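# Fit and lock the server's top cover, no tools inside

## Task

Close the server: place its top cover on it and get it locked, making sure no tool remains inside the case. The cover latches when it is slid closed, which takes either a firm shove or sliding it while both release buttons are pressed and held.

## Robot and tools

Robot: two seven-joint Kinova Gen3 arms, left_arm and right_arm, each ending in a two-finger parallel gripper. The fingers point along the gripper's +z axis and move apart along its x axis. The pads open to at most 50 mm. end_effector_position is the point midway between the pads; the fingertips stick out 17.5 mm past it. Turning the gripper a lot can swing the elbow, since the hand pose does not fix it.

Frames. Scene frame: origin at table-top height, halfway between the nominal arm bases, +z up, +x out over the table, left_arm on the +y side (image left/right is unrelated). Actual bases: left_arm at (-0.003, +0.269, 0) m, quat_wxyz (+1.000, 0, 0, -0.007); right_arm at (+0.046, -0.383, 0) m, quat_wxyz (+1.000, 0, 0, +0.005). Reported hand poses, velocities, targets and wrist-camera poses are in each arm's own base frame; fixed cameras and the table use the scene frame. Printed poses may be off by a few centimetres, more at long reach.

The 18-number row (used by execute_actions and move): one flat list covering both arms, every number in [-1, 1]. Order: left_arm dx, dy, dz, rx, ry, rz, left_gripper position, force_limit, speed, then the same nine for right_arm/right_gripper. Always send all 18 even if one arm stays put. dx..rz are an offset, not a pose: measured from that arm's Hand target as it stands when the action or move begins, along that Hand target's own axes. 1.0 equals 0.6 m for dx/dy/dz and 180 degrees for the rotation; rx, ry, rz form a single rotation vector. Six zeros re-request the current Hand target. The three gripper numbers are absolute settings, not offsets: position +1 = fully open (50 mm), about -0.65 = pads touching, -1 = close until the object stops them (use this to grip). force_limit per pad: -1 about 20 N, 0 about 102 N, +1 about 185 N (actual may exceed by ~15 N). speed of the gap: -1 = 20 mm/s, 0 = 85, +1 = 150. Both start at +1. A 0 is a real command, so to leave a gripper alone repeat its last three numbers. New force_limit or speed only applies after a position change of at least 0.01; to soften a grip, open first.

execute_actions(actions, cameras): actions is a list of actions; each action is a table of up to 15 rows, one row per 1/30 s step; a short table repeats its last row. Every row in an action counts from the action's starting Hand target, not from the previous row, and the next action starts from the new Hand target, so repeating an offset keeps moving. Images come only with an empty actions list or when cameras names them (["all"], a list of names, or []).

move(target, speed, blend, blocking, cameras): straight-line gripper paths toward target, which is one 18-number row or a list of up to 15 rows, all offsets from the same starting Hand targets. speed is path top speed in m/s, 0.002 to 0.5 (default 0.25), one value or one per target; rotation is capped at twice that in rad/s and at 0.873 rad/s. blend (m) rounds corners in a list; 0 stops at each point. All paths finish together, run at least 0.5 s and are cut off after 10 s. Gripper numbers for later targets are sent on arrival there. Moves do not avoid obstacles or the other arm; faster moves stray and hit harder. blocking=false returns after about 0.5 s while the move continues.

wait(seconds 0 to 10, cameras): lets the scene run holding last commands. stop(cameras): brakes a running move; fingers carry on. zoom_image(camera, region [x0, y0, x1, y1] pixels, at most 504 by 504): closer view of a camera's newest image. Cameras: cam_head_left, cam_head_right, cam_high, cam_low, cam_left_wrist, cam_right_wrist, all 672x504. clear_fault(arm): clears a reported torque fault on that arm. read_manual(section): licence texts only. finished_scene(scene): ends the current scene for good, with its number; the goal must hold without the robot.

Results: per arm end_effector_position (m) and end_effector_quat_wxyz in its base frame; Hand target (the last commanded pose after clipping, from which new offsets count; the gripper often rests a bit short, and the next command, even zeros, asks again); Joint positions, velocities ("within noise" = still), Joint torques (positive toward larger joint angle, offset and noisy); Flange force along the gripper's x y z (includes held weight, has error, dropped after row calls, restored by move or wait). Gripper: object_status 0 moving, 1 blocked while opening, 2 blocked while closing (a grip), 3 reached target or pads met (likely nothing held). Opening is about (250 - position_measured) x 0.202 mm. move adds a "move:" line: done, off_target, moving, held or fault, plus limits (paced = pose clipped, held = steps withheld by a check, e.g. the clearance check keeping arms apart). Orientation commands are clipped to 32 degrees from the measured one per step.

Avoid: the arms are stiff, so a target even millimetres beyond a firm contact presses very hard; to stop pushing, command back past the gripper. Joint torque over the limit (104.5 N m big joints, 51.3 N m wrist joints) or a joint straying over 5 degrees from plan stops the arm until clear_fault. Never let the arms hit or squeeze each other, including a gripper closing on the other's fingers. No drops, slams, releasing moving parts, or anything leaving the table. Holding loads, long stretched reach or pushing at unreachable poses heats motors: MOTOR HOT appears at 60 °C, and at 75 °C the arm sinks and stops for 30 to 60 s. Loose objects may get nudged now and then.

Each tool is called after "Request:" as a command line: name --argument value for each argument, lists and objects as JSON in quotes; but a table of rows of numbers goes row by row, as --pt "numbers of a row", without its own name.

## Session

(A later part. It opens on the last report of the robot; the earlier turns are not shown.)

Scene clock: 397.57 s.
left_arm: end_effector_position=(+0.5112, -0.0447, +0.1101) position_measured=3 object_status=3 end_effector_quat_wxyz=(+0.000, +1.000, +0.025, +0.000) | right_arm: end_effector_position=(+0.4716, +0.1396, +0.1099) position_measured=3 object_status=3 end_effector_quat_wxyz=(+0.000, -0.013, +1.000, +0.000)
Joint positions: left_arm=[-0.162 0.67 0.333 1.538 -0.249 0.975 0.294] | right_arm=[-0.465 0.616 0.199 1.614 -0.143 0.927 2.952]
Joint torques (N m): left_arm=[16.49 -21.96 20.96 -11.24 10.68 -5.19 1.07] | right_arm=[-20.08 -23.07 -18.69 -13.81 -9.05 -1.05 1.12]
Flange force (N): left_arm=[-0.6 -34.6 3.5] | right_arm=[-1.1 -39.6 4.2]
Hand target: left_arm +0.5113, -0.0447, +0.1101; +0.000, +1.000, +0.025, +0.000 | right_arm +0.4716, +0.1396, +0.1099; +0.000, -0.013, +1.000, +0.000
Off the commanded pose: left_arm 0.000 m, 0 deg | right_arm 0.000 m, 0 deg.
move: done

Request:
move --target '[0.1946,-0.0112,0,0,0,-0.01945,1,1,1,-0.24,0.0146,0,0,0,-0.01945,1,1,1]' --speed 0.09 --cameras '["cam_head_left","cam_high","cam_left_wrist","cam_right_wrist"]'

Request:
zoom_image --camera "cam_head_left" --region '[260, 190, 500, 330]'

Request:
zoom_image --camera "cam_high" --region '[180, 140, 360, 340]'

Scene clock: 411.30 s.
left_arm: end_effector_position=(+0.6275, -0.0321, +0.1102) position_measured=3 object_status=3 end_effector_quat_wxyz=(+0.000, +0.998, +0.056, +0.000) | right_arm: end_effector_position=(+0.6153, +0.1520, +0.1098) position_measured=3 object_status=3 end_effector_quat_wxyz=(+0.000, -0.043, +0.999, +0.000)
Joint positions: left_arm=[-0.118 0.922 0.312 1.01 -0.262 1.243 0.272] | right_arm=[-0.357 0.928 0.186 0.973 -0.156 1.254 3.032]
Joint torques (N m): left_arm=[18.98 -28.42 20.39 -11.42 11.05 -4.65 0.95] | right_arm=[-23.74 -28.7 -17.78 -13.7 -10.54 0.12 1.02]
Flange force (N): left_arm=[1.5 -31.9 3.0] | right_arm=[3.7 -36.8 5.4]
Hand target: left_arm +0.6275, -0.0321, +0.1102; +0.000, +0.998, +0.056, +0.000 | right_arm +0.6154, +0.1520, +0.1098; +0.000, -0.043, +0.999, +0.000
Off the commanded pose: left_arm 0.000 m, 0 deg | right_arm 0.000 m, 0 deg.
move: done
Images, in order (width x height): cam_head_left 672x504, cam_high 672x504, cam_left_wrist 672x504, cam_right_wrist 672x504.

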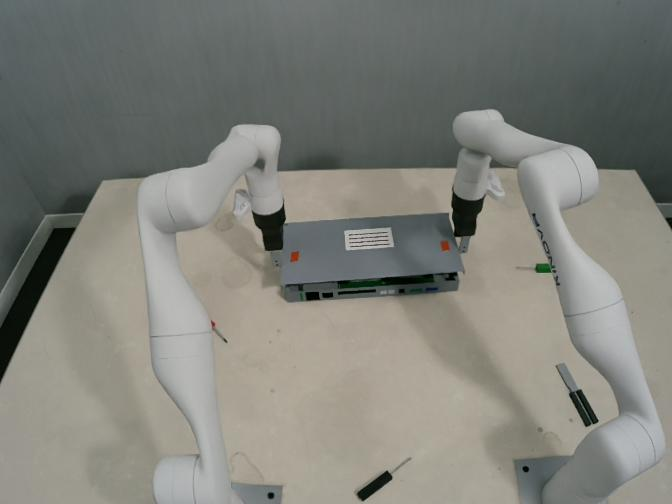

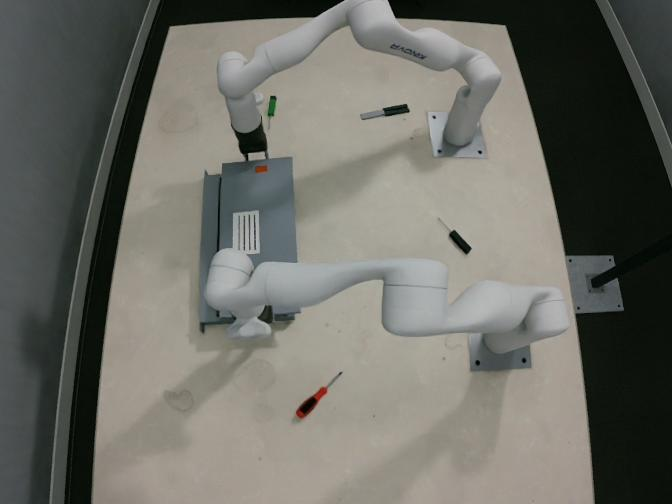

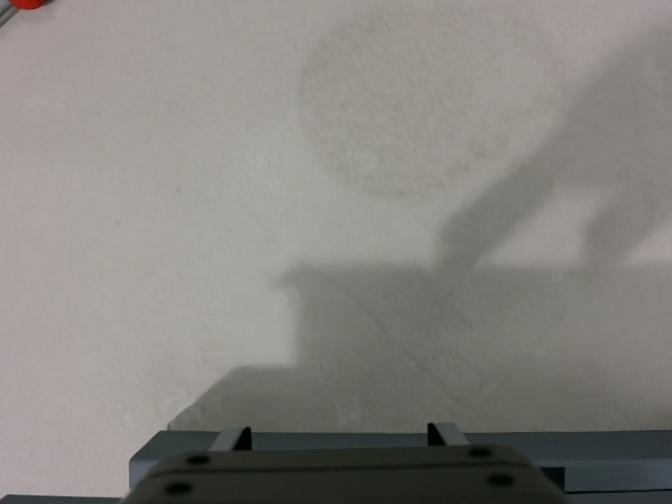

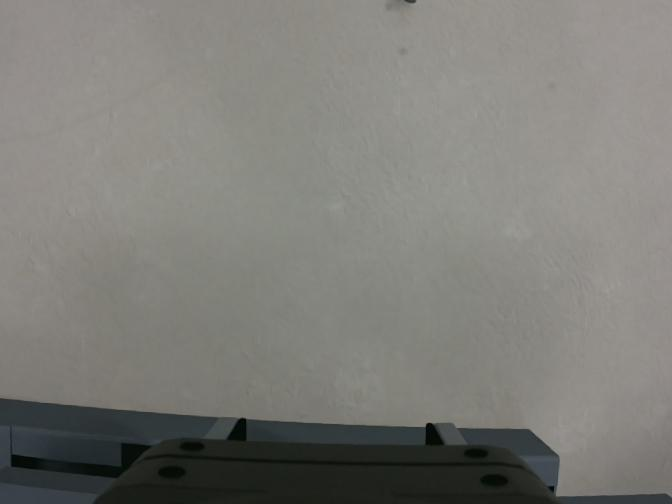

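Scaled by 2.100.

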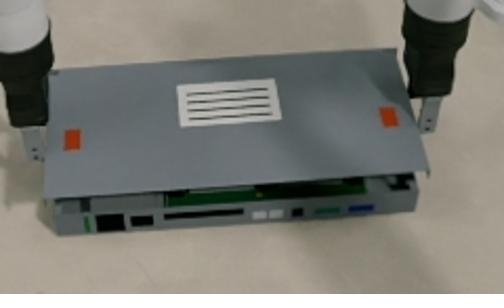

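Scaled by 2.520.

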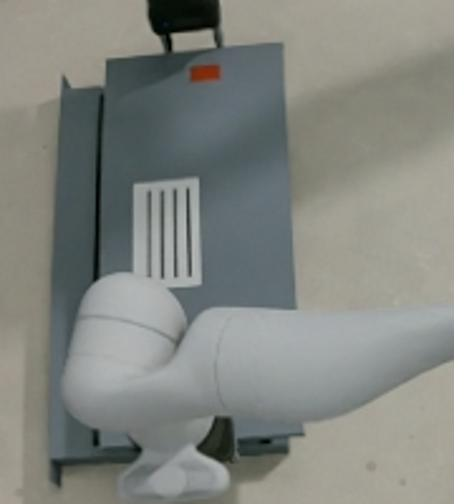

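Request:
move --pt "0.0103 0 0 0 0 0.0044 1 1 1 0 0 0 0 0 0.0044 1 1 1" --pt "0.0103 0 0.0715 0 0 0.0044 1 1 1 0 0 0.0709 0 0 0.0044 1 1 1" --speed '[0.03,0.08]' --cameras '["cam_head_left","cam_head_right","cam_high","cam_left_wrist","cam_right_wrist"]'

Request:
zoom_image --camera "cam_head_left" --region '[260, 200, 480, 310]'

Request:
zoom_image --camera "cam_high" --region '[190, 150, 310, 340]'

Request:
zoom_image --camera "cam_left_wrist" --region '[100, 380, 420, 504]'

Scene clock: 454.50 s.
left_arm: end_effector_position=(+0.6337, -0.0313, +0.0673) position_measured=3 object_status=3 end_effector_quat_wxyz=(+0.000, +0.999, +0.049, +0.000) | right_arm: end_effector_position=(+0.6153, +0.1521, +0.0672) position_measured=3 object_status=3 end_effector_quat_wxyz=(+0.000, -0.036, +0.999, +0.000)
Joint positions: left_arm=[-0.117 0.982 0.305 1.027 -0.276 1.167 0.264] | right_arm=[-0.358 0.971 0.182 1.025 -0.163 1.159 3.026]
Joint torques (N m): left_arm=[18.68 -29.11 20.47 -10.49 10.55 -4.43 0.97] | right_arm=[-23.06 -29.16 -17.69 -13.31 -9.7 -0.15 0.99]
Flange force (N): left_arm=[3.7 -30.7 3.2] | right_arm=[1.3 -35.5 4.0]
Hand target: left_arm +0.6337, -0.0314, +0.0673; +0.000, +0.999, +0.049, +0.000 | right_arm +0.6153, +0.1520, +0.0672; +0.000, -0.036, +0.999, +0.000
Off the commanded pose: left_arm 0.000 m, 0 deg | right_arm 0.000 m, 0 deg.
move: done
Images, in order (width x height): cam_head_left 672x504, cam_head_right 672x504, cam_high 672x504, cam_left_wrist 672x504, cam_right_wrist 672x504.

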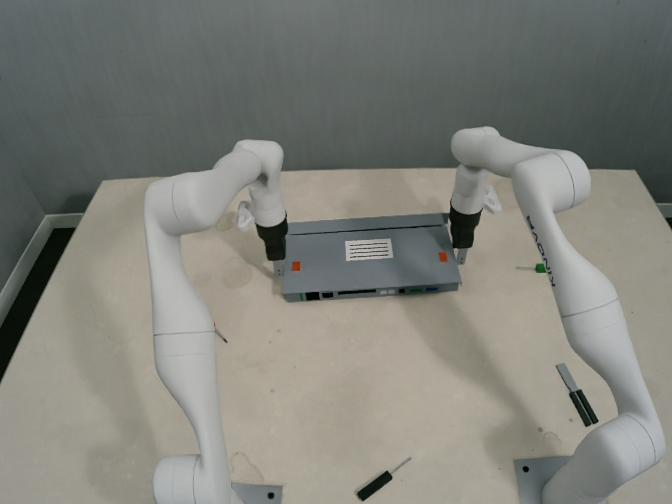

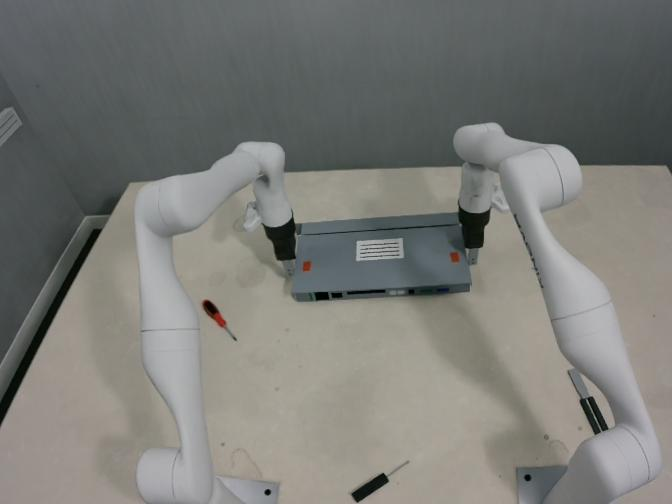

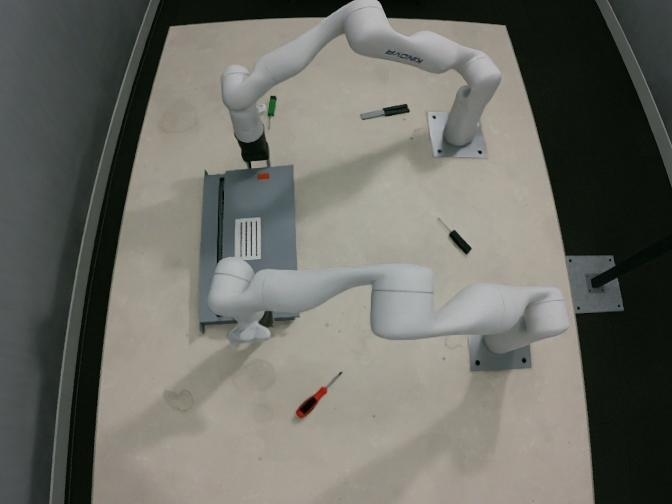

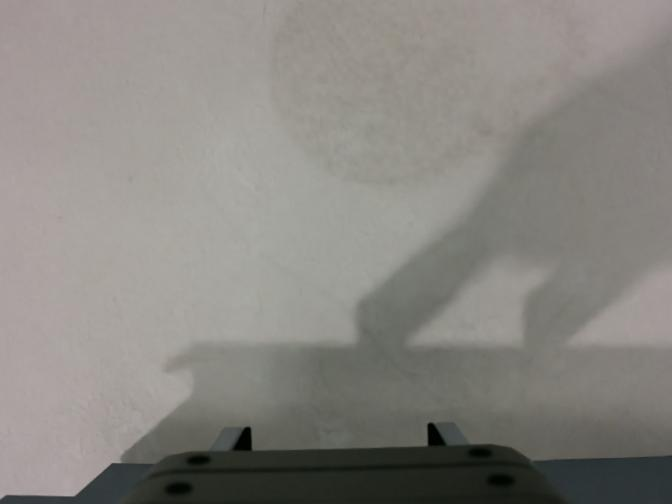

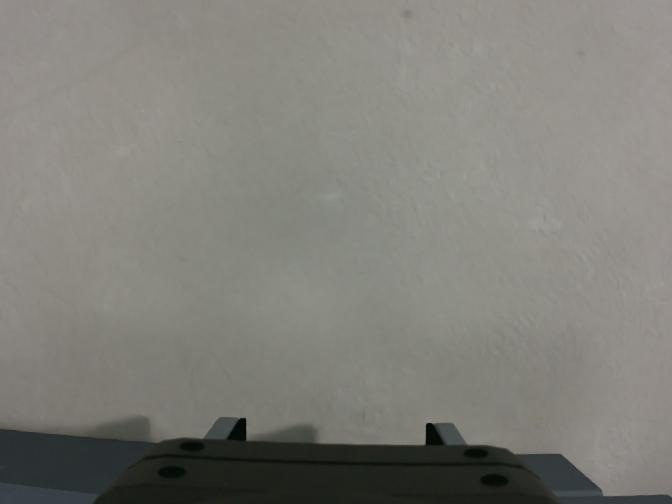

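Scaled by 2.291.

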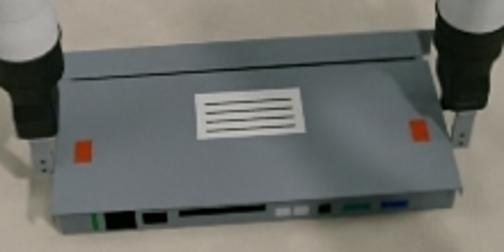

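Scaled by 2.653.

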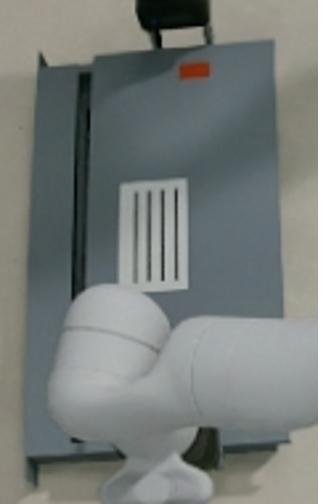

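Scaled by 1.575.

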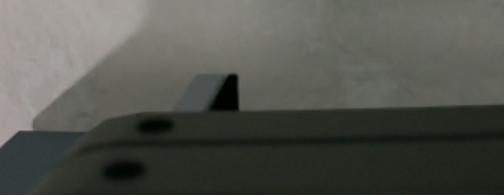

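Request:
move --target '[0,0,0.0083,0,0,0,1,1,1,0,0,0.0083,0,0,0,1,1,1]' --speed 0.03

Request:
move --target '[0,0,0.0042,0,0,0,1,1,1,0,0,0.0042,0,0,0,1,1,1]' --speed 0.03

Scene clock: 473.17 s.
left_arm: end_effector_position=(+0.6337, -0.0315, +0.0624) position_measured=3 object_status=3 end_effector_quat_wxyz=(+0.000, +0.999, +0.049, +0.000) | right_arm: end_effector_position=(+0.6153, +0.1519, +0.0623) position_measured=3 object_status=3 end_effector_quat_wxyz=(+0.000, -0.036, +0.999, +0.000)
Joint positions: left_arm=[-0.116 0.988 0.304 1.032 -0.277 1.157 0.266] | right_arm=[-0.358 0.977 0.181 1.03 -0.164 1.149 3.026]
Joint torques (N m): left_arm=[14.08 -27.14 16.46 -9.88 7.89 -3.87 0.71] | right_arm=[-26.46 -25.49 -21.17 -13.02 -11.56 -0.69 1.17]
Flange force (N): left_arm=[1.8 -23.3 0.2] | right_arm=[5.2 -41.3 -2.4]
Hand target: left_arm +0.6337, -0.0314, +0.0623; +0.000, +0.999, +0.049, +0.000 | right_arm +0.6153, +0.1520, +0.0622; +0.000, -0.036, +0.999, +0.000
Off the commanded pose: left_arm 0.000 m, 0 deg | right_arm 0.000 m, 0 deg.
move: done

Scene clock: 473.87 s.
left_arm: end_effector_position=(+0.6337, -0.0314, +0.0598) position_measured=3 object_status=3 end_effector_quat_wxyz=(+0.000, +0.999, +0.049, +0.000) | right_arm: end_effector_position=(+0.6153, +0.1520, +0.0598) position_measured=3 object_status=3 end_effector_quat_wxyz=(+0.000, -0.036, +0.999, +0.000)
Joint positions: left_arm=[-0.116 0.991 0.303 1.034 -0.277 1.152 0.266] | right_arm=[-0.358 0.98 0.18 1.032 -0.164 1.144 3.027]
Joint torques (N m): left_arm=[12.75 -23.18 14.71 -9.1 6.94 -4.82 0.64] | right_arm=[-28.28 -21.1 -22.74 -10.31 -11.99 0.31 1.24]
Flange force (N): left_arm=[-0.5 -21.4 -7.7] | right_arm=[2.9 -43.7 -8.3]
Hand target: left_arm +0.6337, -0.0314, +0.0598; +0.000, +0.999, +0.049, +0.000 | right_arm +0.6153, +0.1520, +0.0597; +0.000, -0.036, +0.999, +0.000
Off the commanded pose: left_arm 0.000 m, 0 deg | right_arm 0.000 m, 0 deg.
move: done

Request:
move --target '[0,0.0014,-0.002,0,0,0,1,1,1,0,-0.0014,-0.002,0,0,0,1,1,1]' --speed 0.03

Request:
move --target '[0,0,0.0053,0,0,0,1,1,1,0,0,0.0053,0,0,0,1,1,1]' --speed 0.02 --cameras '["cam_head_left","cam_low","cam_high"]'

Request:
zoom_image --camera "cam_head_left" --region '[260, 200, 480, 310]'

Request:
zoom_image --camera "cam_low" --region '[280, 240, 450, 300]'

Scene clock: 488.87 s.
left_arm: end_effector_position=(+0.6338, -0.0321, +0.0609) position_measured=3 object_status=3 end_effector_quat_wxyz=(+0.000, +0.999, +0.049, +0.000) | right_arm: end_effector_position=(+0.6153, +0.1513, +0.0608) position_measured=3 object_status=3 end_effector_quat_wxyz=(-0.001, -0.036, +0.999, +0.000)
Joint positions: left_arm=[-0.115 0.99 0.303 1.032 -0.277 1.155 0.267] | right_arm=[-0.357 0.978 0.18 1.032 -0.164 1.146 3.028]
Joint torques (N m): left_arm=[15.5 -29.35 17.97 -10.89 8.75 -4.24 0.84] | right_arm=[-25.1 -28.98 -19.62 -12.47 -10.6 1.1 1.11]
Flange force (N): left_arm=[2.2 -25.7 3.4] | right_arm=[-0.1 -38.3 5.1]
Hand target: left_arm +0.6338, -0.0322, +0.0610; +0.000, +0.999, +0.049, +0.000 | right_arm +0.6154, +0.1512, +0.0609; +0.000, -0.036, +0.999, +0.000
Off the commanded pose: left_arm 0.000 m, 0 deg | right_arm 0.000 m, 0 deg.
move: done

Scene clock: 489.57 s.
left_arm: end_effector_position=(+0.6338, -0.0322, +0.0578) position_measured=3 object_status=3 end_effector_quat_wxyz=(+0.000, +0.999, +0.049, +0.000) | right_arm: end_effector_position=(+0.6154, +0.1511, +0.0578) position_measured=3 object_status=3 end_effector_quat_wxyz=(+0.000, -0.036, +0.999, +0.000)
Joint positions: left_arm=[-0.115 0.994 0.302 1.035 -0.278 1.148 0.268] | right_arm=[-0.356 0.982 0.18 1.035 -0.165 1.139 3.028]
Joint torques (N m): left_arm=[15.76 -26.04 17.75 -10.35 8.71 -5.33 0.8] | right_arm=[-24.78 -25.35 -19.53 -11.23 -10.32 0.68 1.08]
Flange force (N): left_arm=[0.0 -26.4 -3.2] | right_arm=[1.1 -38.0 -1.1]
Hand target: left_arm +0.6338, -0.0322, +0.0578; +0.000, +0.999, +0.049, +0.000 | right_arm +0.6154, +0.1512, +0.0577; +0.000, -0.036, +0.999, +0.000
Off the commanded pose: left_arm 0.000 m, 0 deg | right_arm 0.000 m, 0 deg.
move: done
Images, in order (width x height): cam_head_left 672x504, cam_high 672x504, cam_low 672x504.

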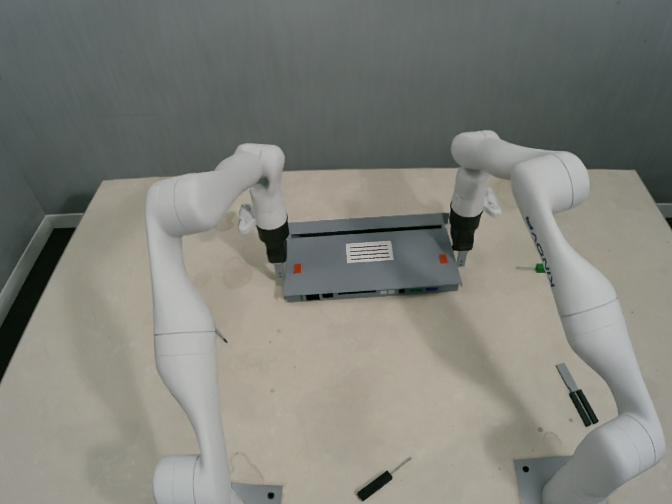

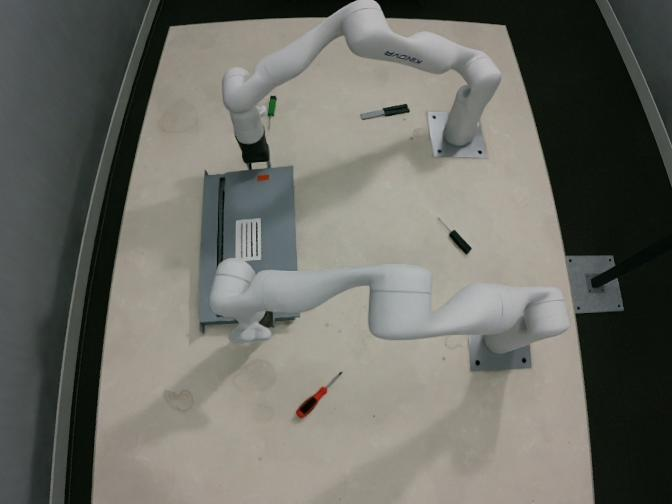

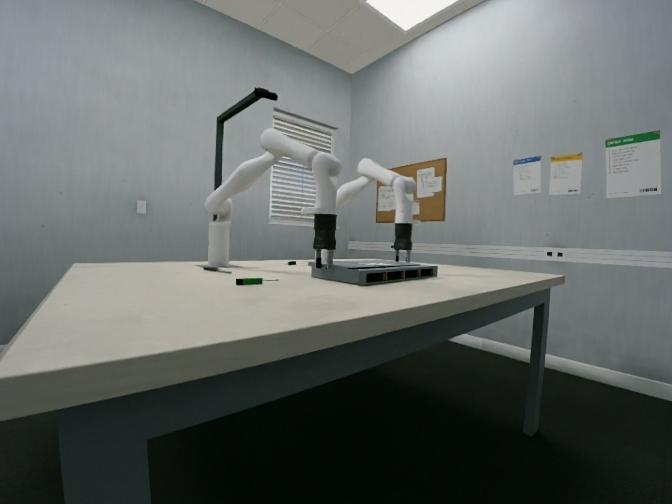

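Scaled by 2.291.

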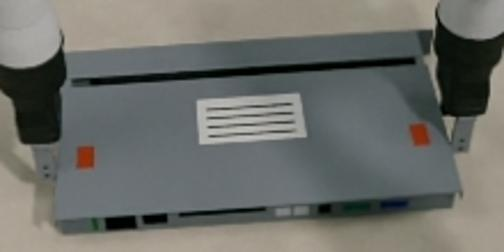

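Scaled by 2.965.

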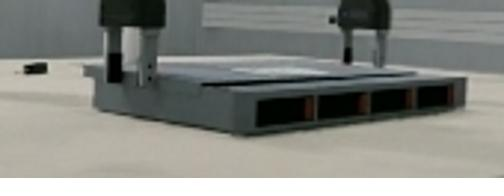

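Request:
move --target '[0,0,0.0045,0,0,0,1,1,1,0,0,0.0045,0,0,0,1,1,1]' --speed 0.02

Request:
move --target '[0,0,0.0045,0,0,0,1,1,1,0,0,0.0045,0,0,0,1,1,1]' --speed 0.02 --cameras '["cam_head_left","cam_low","cam_left_wrist","cam_right_wrist"]'

Request:
zoom_image --camera "cam_head_left" --region '[260, 200, 480, 310]'

Request:
zoom_image --camera "cam_low" --region '[280, 240, 450, 300]'

Scene clock: 503.27 s.
left_arm: end_effector_position=(+0.6338, -0.0321, +0.0552) position_measured=3 object_status=3 end_effector_quat_wxyz=(+0.000, +0.999, +0.049, +0.000) | right_arm: end_effector_position=(+0.6154, +0.1512, +0.0551) position_measured=3 object_status=3 end_effector_quat_wxyz=(+0.000, -0.036, +0.999, +0.000)
Joint positions: left_arm=[-0.115 0.997 0.302 1.038 -0.279 1.143 0.268] | right_arm=[-0.356 0.985 0.18 1.037 -0.165 1.134 3.029]
Joint torques (N m): left_arm=[15.57 -22.45 17.15 -9.3 8.47 -5.82 0.8] | right_arm=[-25.18 -23.26 -19.99 -11.4 -10.51 -0.17 1.15]
Flange force (N): left_arm=[-1.6 -26.3 -9.6] | right_arm=[4.5 -39.1 -5.3]
Hand target: left_arm +0.6338, -0.0322, +0.0551; +0.000, +0.999, +0.049, +0.000 | right_arm +0.6154, +0.1512, +0.0550; +0.000, -0.036, +0.999, +0.000
Off the commanded pose: left_arm 0.000 m, 0 deg | right_arm 0.000 m, 0 deg.
move: done

Scene clock: 503.97 s.
left_arm: end_effector_position=(+0.6338, -0.0322, +0.0524) position_measured=3 object_status=3 end_effector_quat_wxyz=(+0.000, +0.999, +0.049, +0.000) | right_arm: end_effector_position=(+0.6154, +0.1511, +0.0524) position_measured=3 object_status=3 end_effector_quat_wxyz=(+0.000, -0.036, +0.999, +0.000)
Joint positions: left_arm=[-0.115 1 0.301 1.04 -0.279 1.137 0.269] | right_arm=[-0.356 0.988 0.179 1.039 -0.165 1.128 3.029]
Joint torques (N m): left_arm=[16.27 -18.03 17.06 -4.13 8.96 -2.6 0.7] | right_arm=[-25.28 -16.52 -20.57 -10.13 -10.49 -1.56 1.05]
Flange force (N): left_arm=[6.1 -26.1 -12.6] | right_arm=[9.8 -40.3 -17.5]
Hand target: left_arm +0.6338, -0.0322, +0.0524; +0.000, +0.999, +0.049, +0.000 | right_arm +0.6154, +0.1511, +0.0523; +0.000, -0.036, +0.999, +0.000
Off the commanded pose: left_arm 0.000 m, 0 deg | right_arm 0.000 m, 0 deg.
move: done
Images, in order (width x height): cam_head_left 672x504, cam_low 672x504, cam_left_wrist 672x504, cam_right_wrist 672x504.

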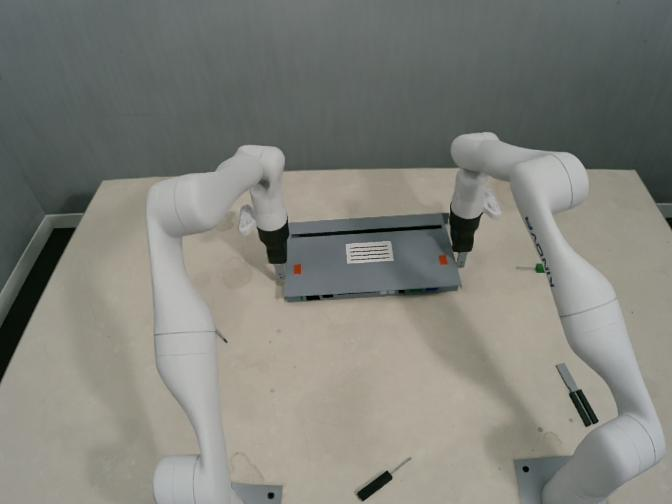

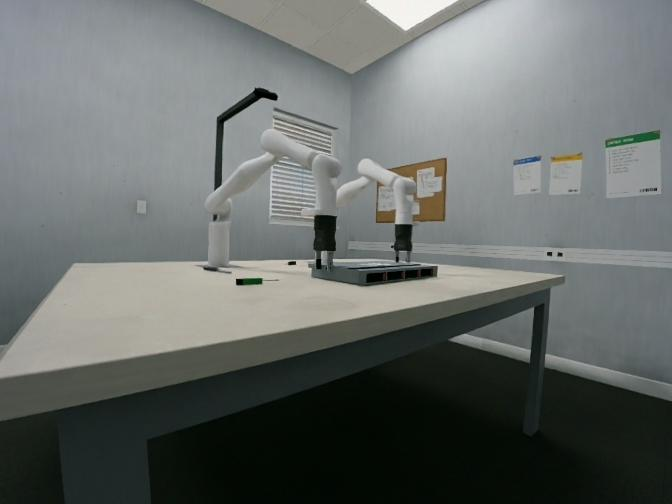

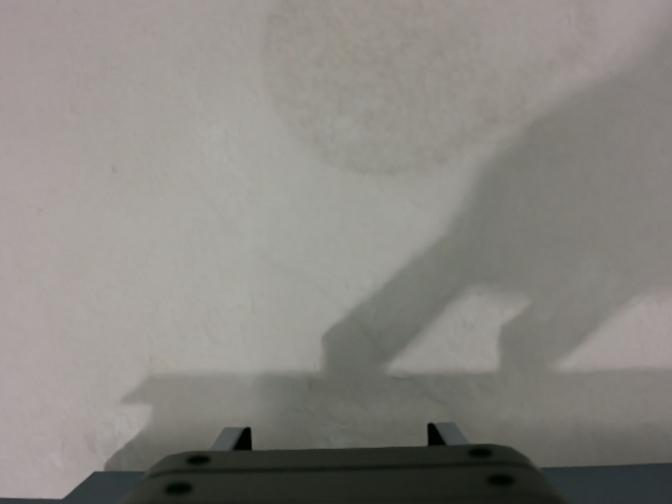

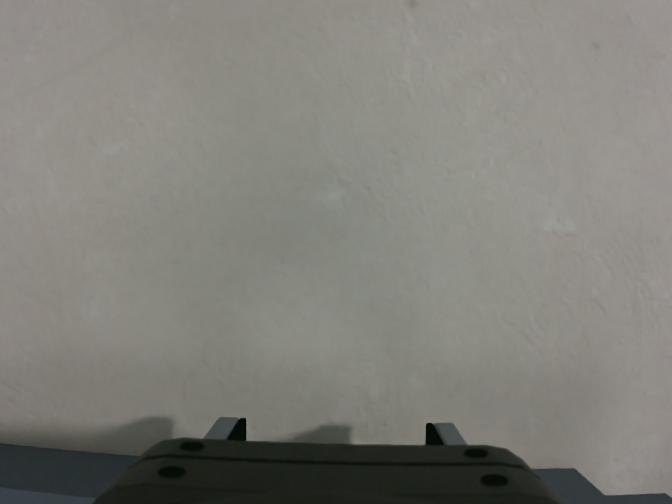

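Scaled by 2.291.

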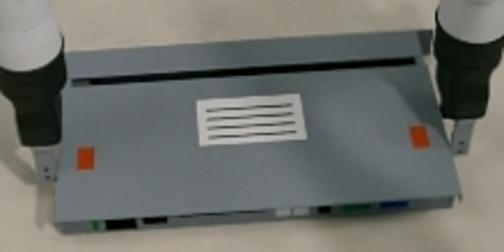

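Scaled by 2.965.

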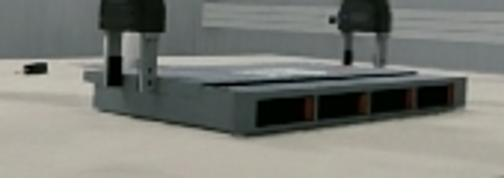

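Request:
move --pt "0 -0.0417 0 0 0 0 1 1 1 0 -0.0417 0 0 0 0 1 1 1" --pt "0 -0.0417 -0.1293 0 0 0 1 1 1 0 -0.0417 -0.1295 0 0 0 1 1 1" --pt "-0.2107 0.1848 -0.1293 0 0 0.5 -1 0 0 0.2107 0.1849 -0.1295 0 0 -0.5 -1 0 0" --pt "-0.2107 0.1848 -0.016 0 0 0.5 -1 0 0 0.2107 0.1849 -0.0162 0 0 -0.5 -1 0 0" --speed '[0.06,0.2,0.4,0.15]' --blend '[0,0.02,0,0]' --cameras '["cam_head_left","cam_left_wrist","cam_right_wrist","cam_high"]'

Request:
zoom_image --camera "cam_head_left" --region '[260, 200, 480, 310]'

Request:
zoom_image --camera "cam_high" --region '[190, 150, 310, 340]'

Scene clock: 539.17 s.
left_arm: end_effector_position=(+0.5188, -0.1549, +0.0619) position_measured=253 object_status=3 end_effector_quat_wxyz=(+0.000, +0.741, -0.672, +0.000) | right_arm: end_effector_position=(+0.4812, +0.2526, +0.0622) position_measured=253 object_status=3 end_effector_quat_wxyz=(+0.000, +0.732, -0.681, +0.000)
Joint positions: left_arm=[-0.107 0.862 0.642 1.48 -0.575 0.993 -0.787] | right_arm=[-0.43 0.781 -0.173 1.449 0.152 0.926 4.14]
Joint torques (N m): left_arm=[-0.36 -21.12 5.92 -5.78 0.08 0.02 -0.21] | right_arm=[-1.05 -21.88 -1.88 -9.04 0.23 -0.16 -0.08]
Flange force (N): left_arm=[2.5 -3.1 0.9] | right_arm=[4.4 5.2 0.4]
Hand target: left_arm +0.5188, -0.1549, +0.0618; +0.000, +0.741, -0.672, +0.000 | right_arm +0.4812, +0.2526, +0.0621; +0.000, +0.732, -0.681, +0.000
Off the commanded pose: left_arm 0.000 m, 0 deg | right_arm 0.000 m, 0 deg.
move: done
Images, in order (width x height): cam_head_left 672x504, cam_high 672x504, cam_left_wrist 672x504, cam_right_wrist 672x504.

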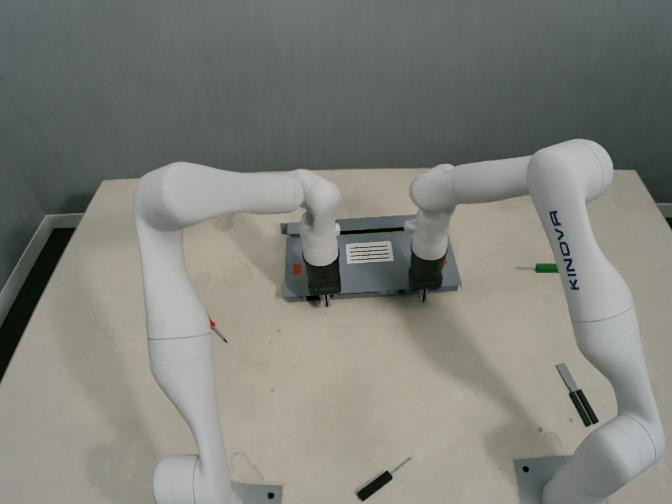

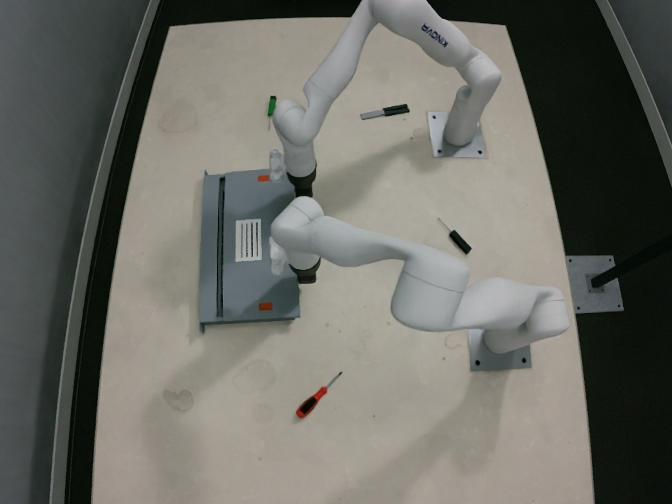

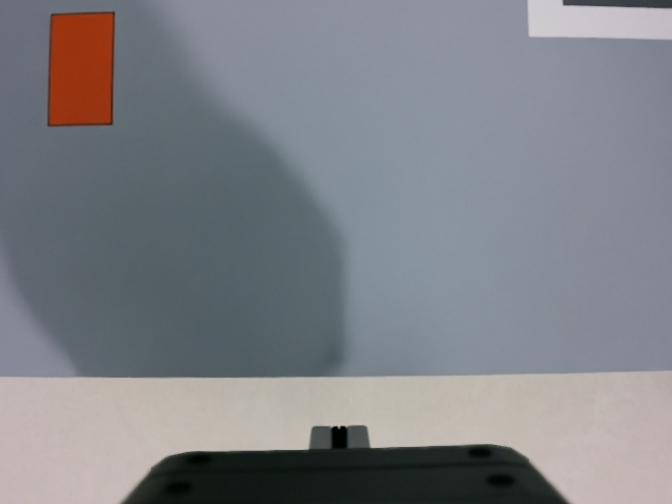

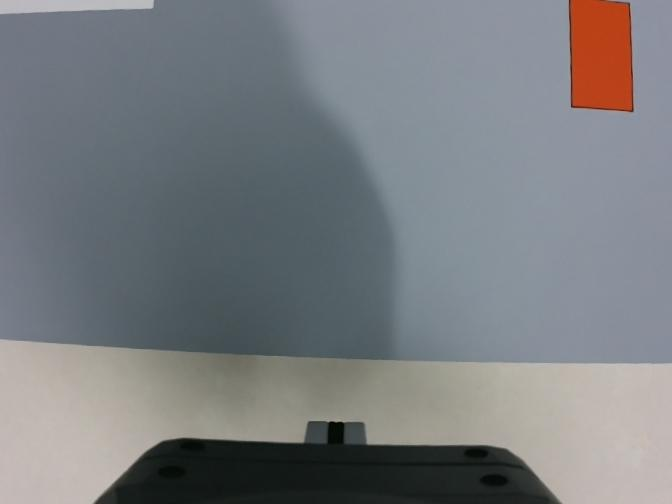

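Scaled by 2.291.

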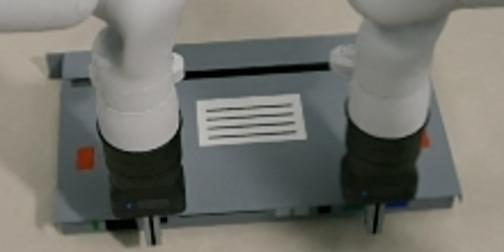

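Scaled by 2.653.

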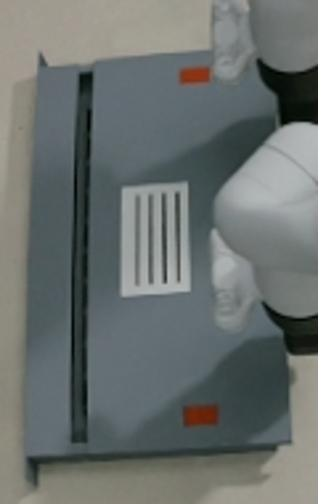

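Request:
move --pt "0 -0.0225 0 0 0 0 -1 0 0 0 -0.0275 0 0 0 0 -1 0 0" --pt "0 -0.0525 0 0 0 0 -1 0 0 0 -0.0575 0 0 0 0 -1 0 0" --speed '[0.07,0.05]' --cameras '["cam_left_wrist","cam_right_wrist"]'

Request:
move --target '[0,-0.0075,0,0,0,0,-1,0,0,0,-0.0075,0,0,0,0,-1,0,0]' --speed 0.04 --cameras '["cam_left_wrist","cam_right_wrist","cam_high"]'

Request:
zoom_image --camera "cam_high" --region '[190, 150, 310, 340]'

Scene clock: 554.43 s.
left_arm: end_effector_position=(+0.5502, -0.1517, +0.0618) position_measured=253 object_status=3 end_effector_quat_wxyz=(-0.001, +0.741, -0.672, +0.000) | right_arm: end_effector_position=(+0.5157, +0.2550, +0.0621) position_measured=253 object_status=3 end_effector_quat_wxyz=(+0.000, +0.732, -0.681, +0.000)
Joint positions: left_arm=[-0.099 0.916 0.641 1.355 -0.577 1.058 -0.837] | right_arm=[-0.412 0.843 -0.171 1.312 0.152 1 4.176]
Joint torques (N m): left_arm=[-4.18 -26.13 3.59 -12.81 -3.26 -3.54 -0.14] | right_arm=[1.06 -25.53 0.09 -12.23 1.54 -1.66 -0.07]
Flange force (N): left_arm=[4.7 9.3 0.3] | right_arm=[2.4 10.7 2.2]
Hand target: left_arm +0.5501, -0.1518, +0.0619; -0.001, +0.741, -0.672, +0.000 | right_arm +0.5156, +0.2551, +0.0621; +0.000, +0.732, -0.681, +0.000
Off the commanded pose: left_arm 0.000 m, 0 deg | right_arm 0.000 m, 0 deg.
move: done
Images, in order (width x height): cam_left_wrist 672x504, cam_right_wrist 672x504.

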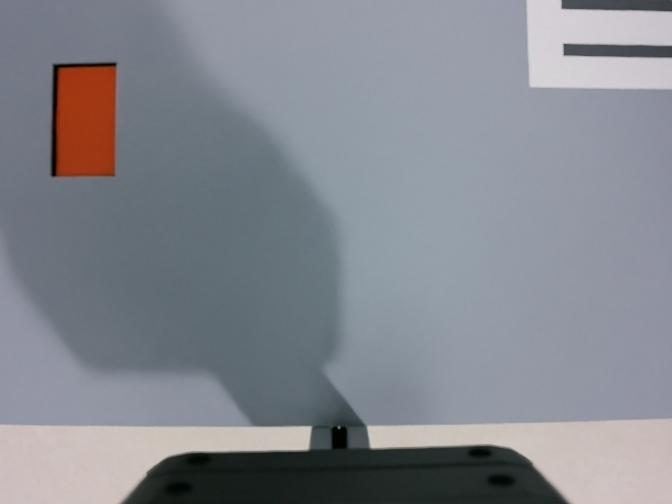

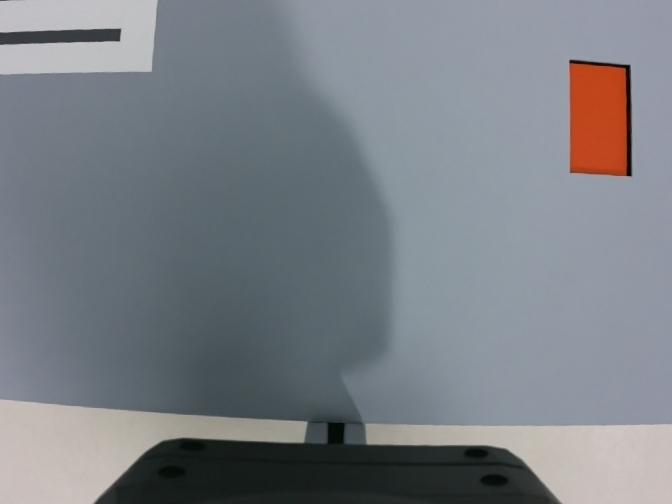

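Scene clock: 555.20 s.
left_arm: end_effector_position=(+0.5545, -0.1514, +0.0619) position_measured=253 object_status=3 end_effector_quat_wxyz=(+0.000, +0.741, -0.672, +0.000) | right_arm: end_effector_position=(+0.5200, +0.2555, +0.0621) position_measured=253 object_status=3 end_effector_quat_wxyz=(+0.001, +0.732, -0.681, +0.000)
Joint positions: left_arm=[-0.098 0.924 0.641 1.337 -0.577 1.067 -0.845] | right_arm=[-0.41 0.852 -0.171 1.293 0.151 1.01 4.181]
Joint torques (N m): left_arm=[-8.73 -20.88 -1.78 -25.94 -9.86 -16.07 0.1] | right_arm=[4.44 -23.71 3.73 -22.24 4.61 -10.69 0.13]
Flange force (N): left_arm=[-1.2 45.6 -29.3] | right_arm=[6.7 37.9 -12.6]
Hand target: left_arm +0.5546, -0.1514, +0.0619; -0.001, +0.741, -0.672, +0.000 | right_arm +0.5201, +0.2555, +0.0621; +0.000, +0.732, -0.681, +0.000
Off the commanded pose: left_arm 0.000 m, 0 deg | right_arm 0.000 m, 0 deg.
move: done
Images, in order (width x height): cam_high 672x504, cam_left_wrist 672x504, cam_right_wrist 672x504.

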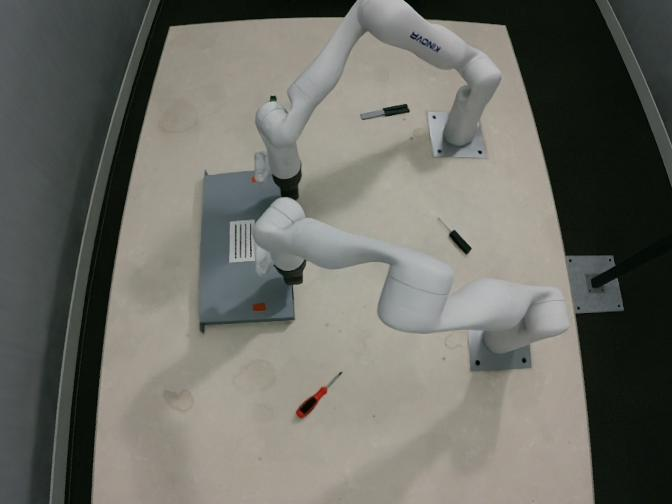

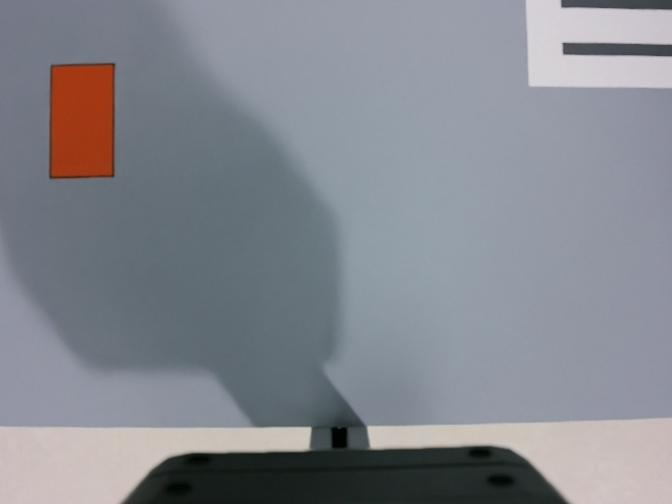

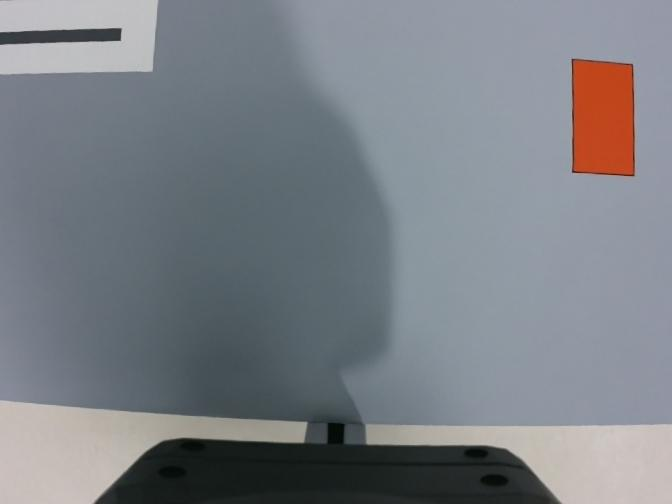

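Scaled by 2.653.

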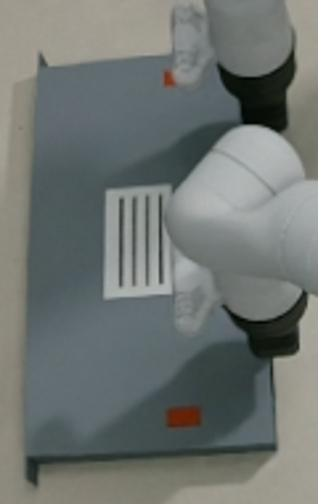

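Request:
move --target '[0,0.04,0,0,0,0,-1,0,0,0,0.04,0,0,0,0,-1,0,0]' --speed 0.12 --cameras '["cam_left_wrist","cam_right_wrist"]'

Scene clock: 569.23 s.
left_arm: end_effector_position=(+0.5307, -0.1537, +0.0618) position_measured=253 object_status=3 end_effector_quat_wxyz=(+0.000, +0.741, -0.672, +0.000) | right_arm: end_effector_position=(+0.4962, +0.2537, +0.0621) position_measured=253 object_status=3 end_effector_quat_wxyz=(+0.000, +0.732, -0.681, +0.000)
Joint positions: left_arm=[-0.105 0.882 0.642 1.434 -0.575 1.017 -0.806] | right_arm=[-0.422 0.807 -0.173 1.391 0.152 0.958 4.156]
Joint torques (N m): left_arm=[-0.44 -21.73 5.85 -6.26 0 0.04 -0.21] | right_arm=[-1.09 -22.46 -1.91 -8.96 0.19 -0.25 -0.06]
Flange force (N): left_arm=[2.2 -1.9 1.1] | right_arm=[3.9 4.2 0.1]
Hand target: left_arm +0.5307, -0.1537, +0.0618; -0.001, +0.741, -0.672, +0.000 | right_arm +0.4962, +0.2537, +0.0621; +0.000, +0.732, -0.681, +0.000
Off the commanded pose: left_arm 0.000 m, 0 deg | right_arm 0.000 m, 0 deg.
move: done
Images, in order (width x height): cam_left_wrist 672x504, cam_right_wrist 672x504.

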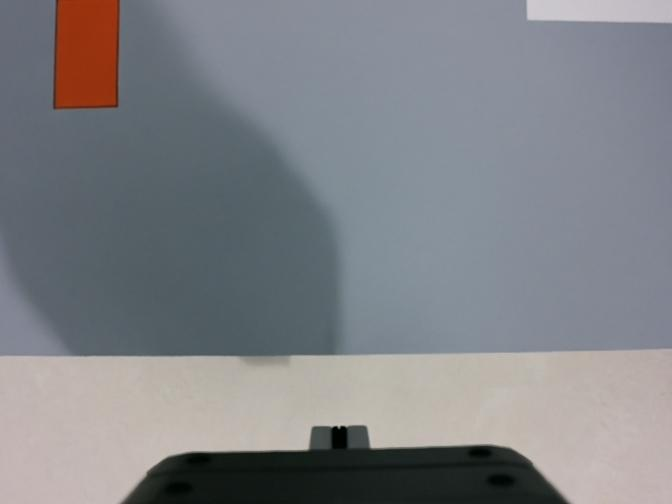

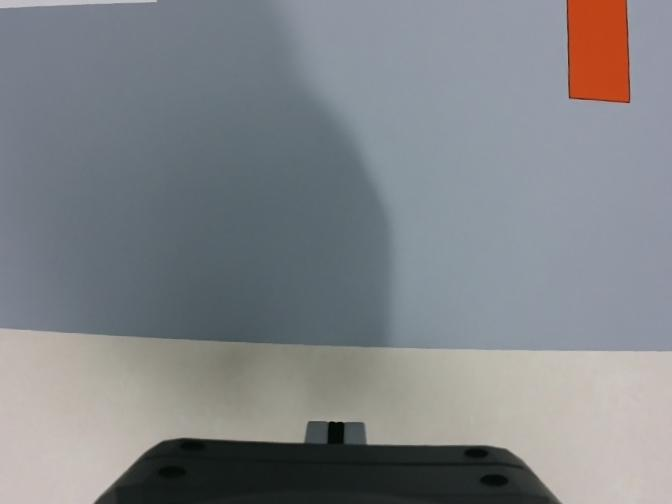

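Request:
finished_scene --scene 2

The scene is finished: the task was done.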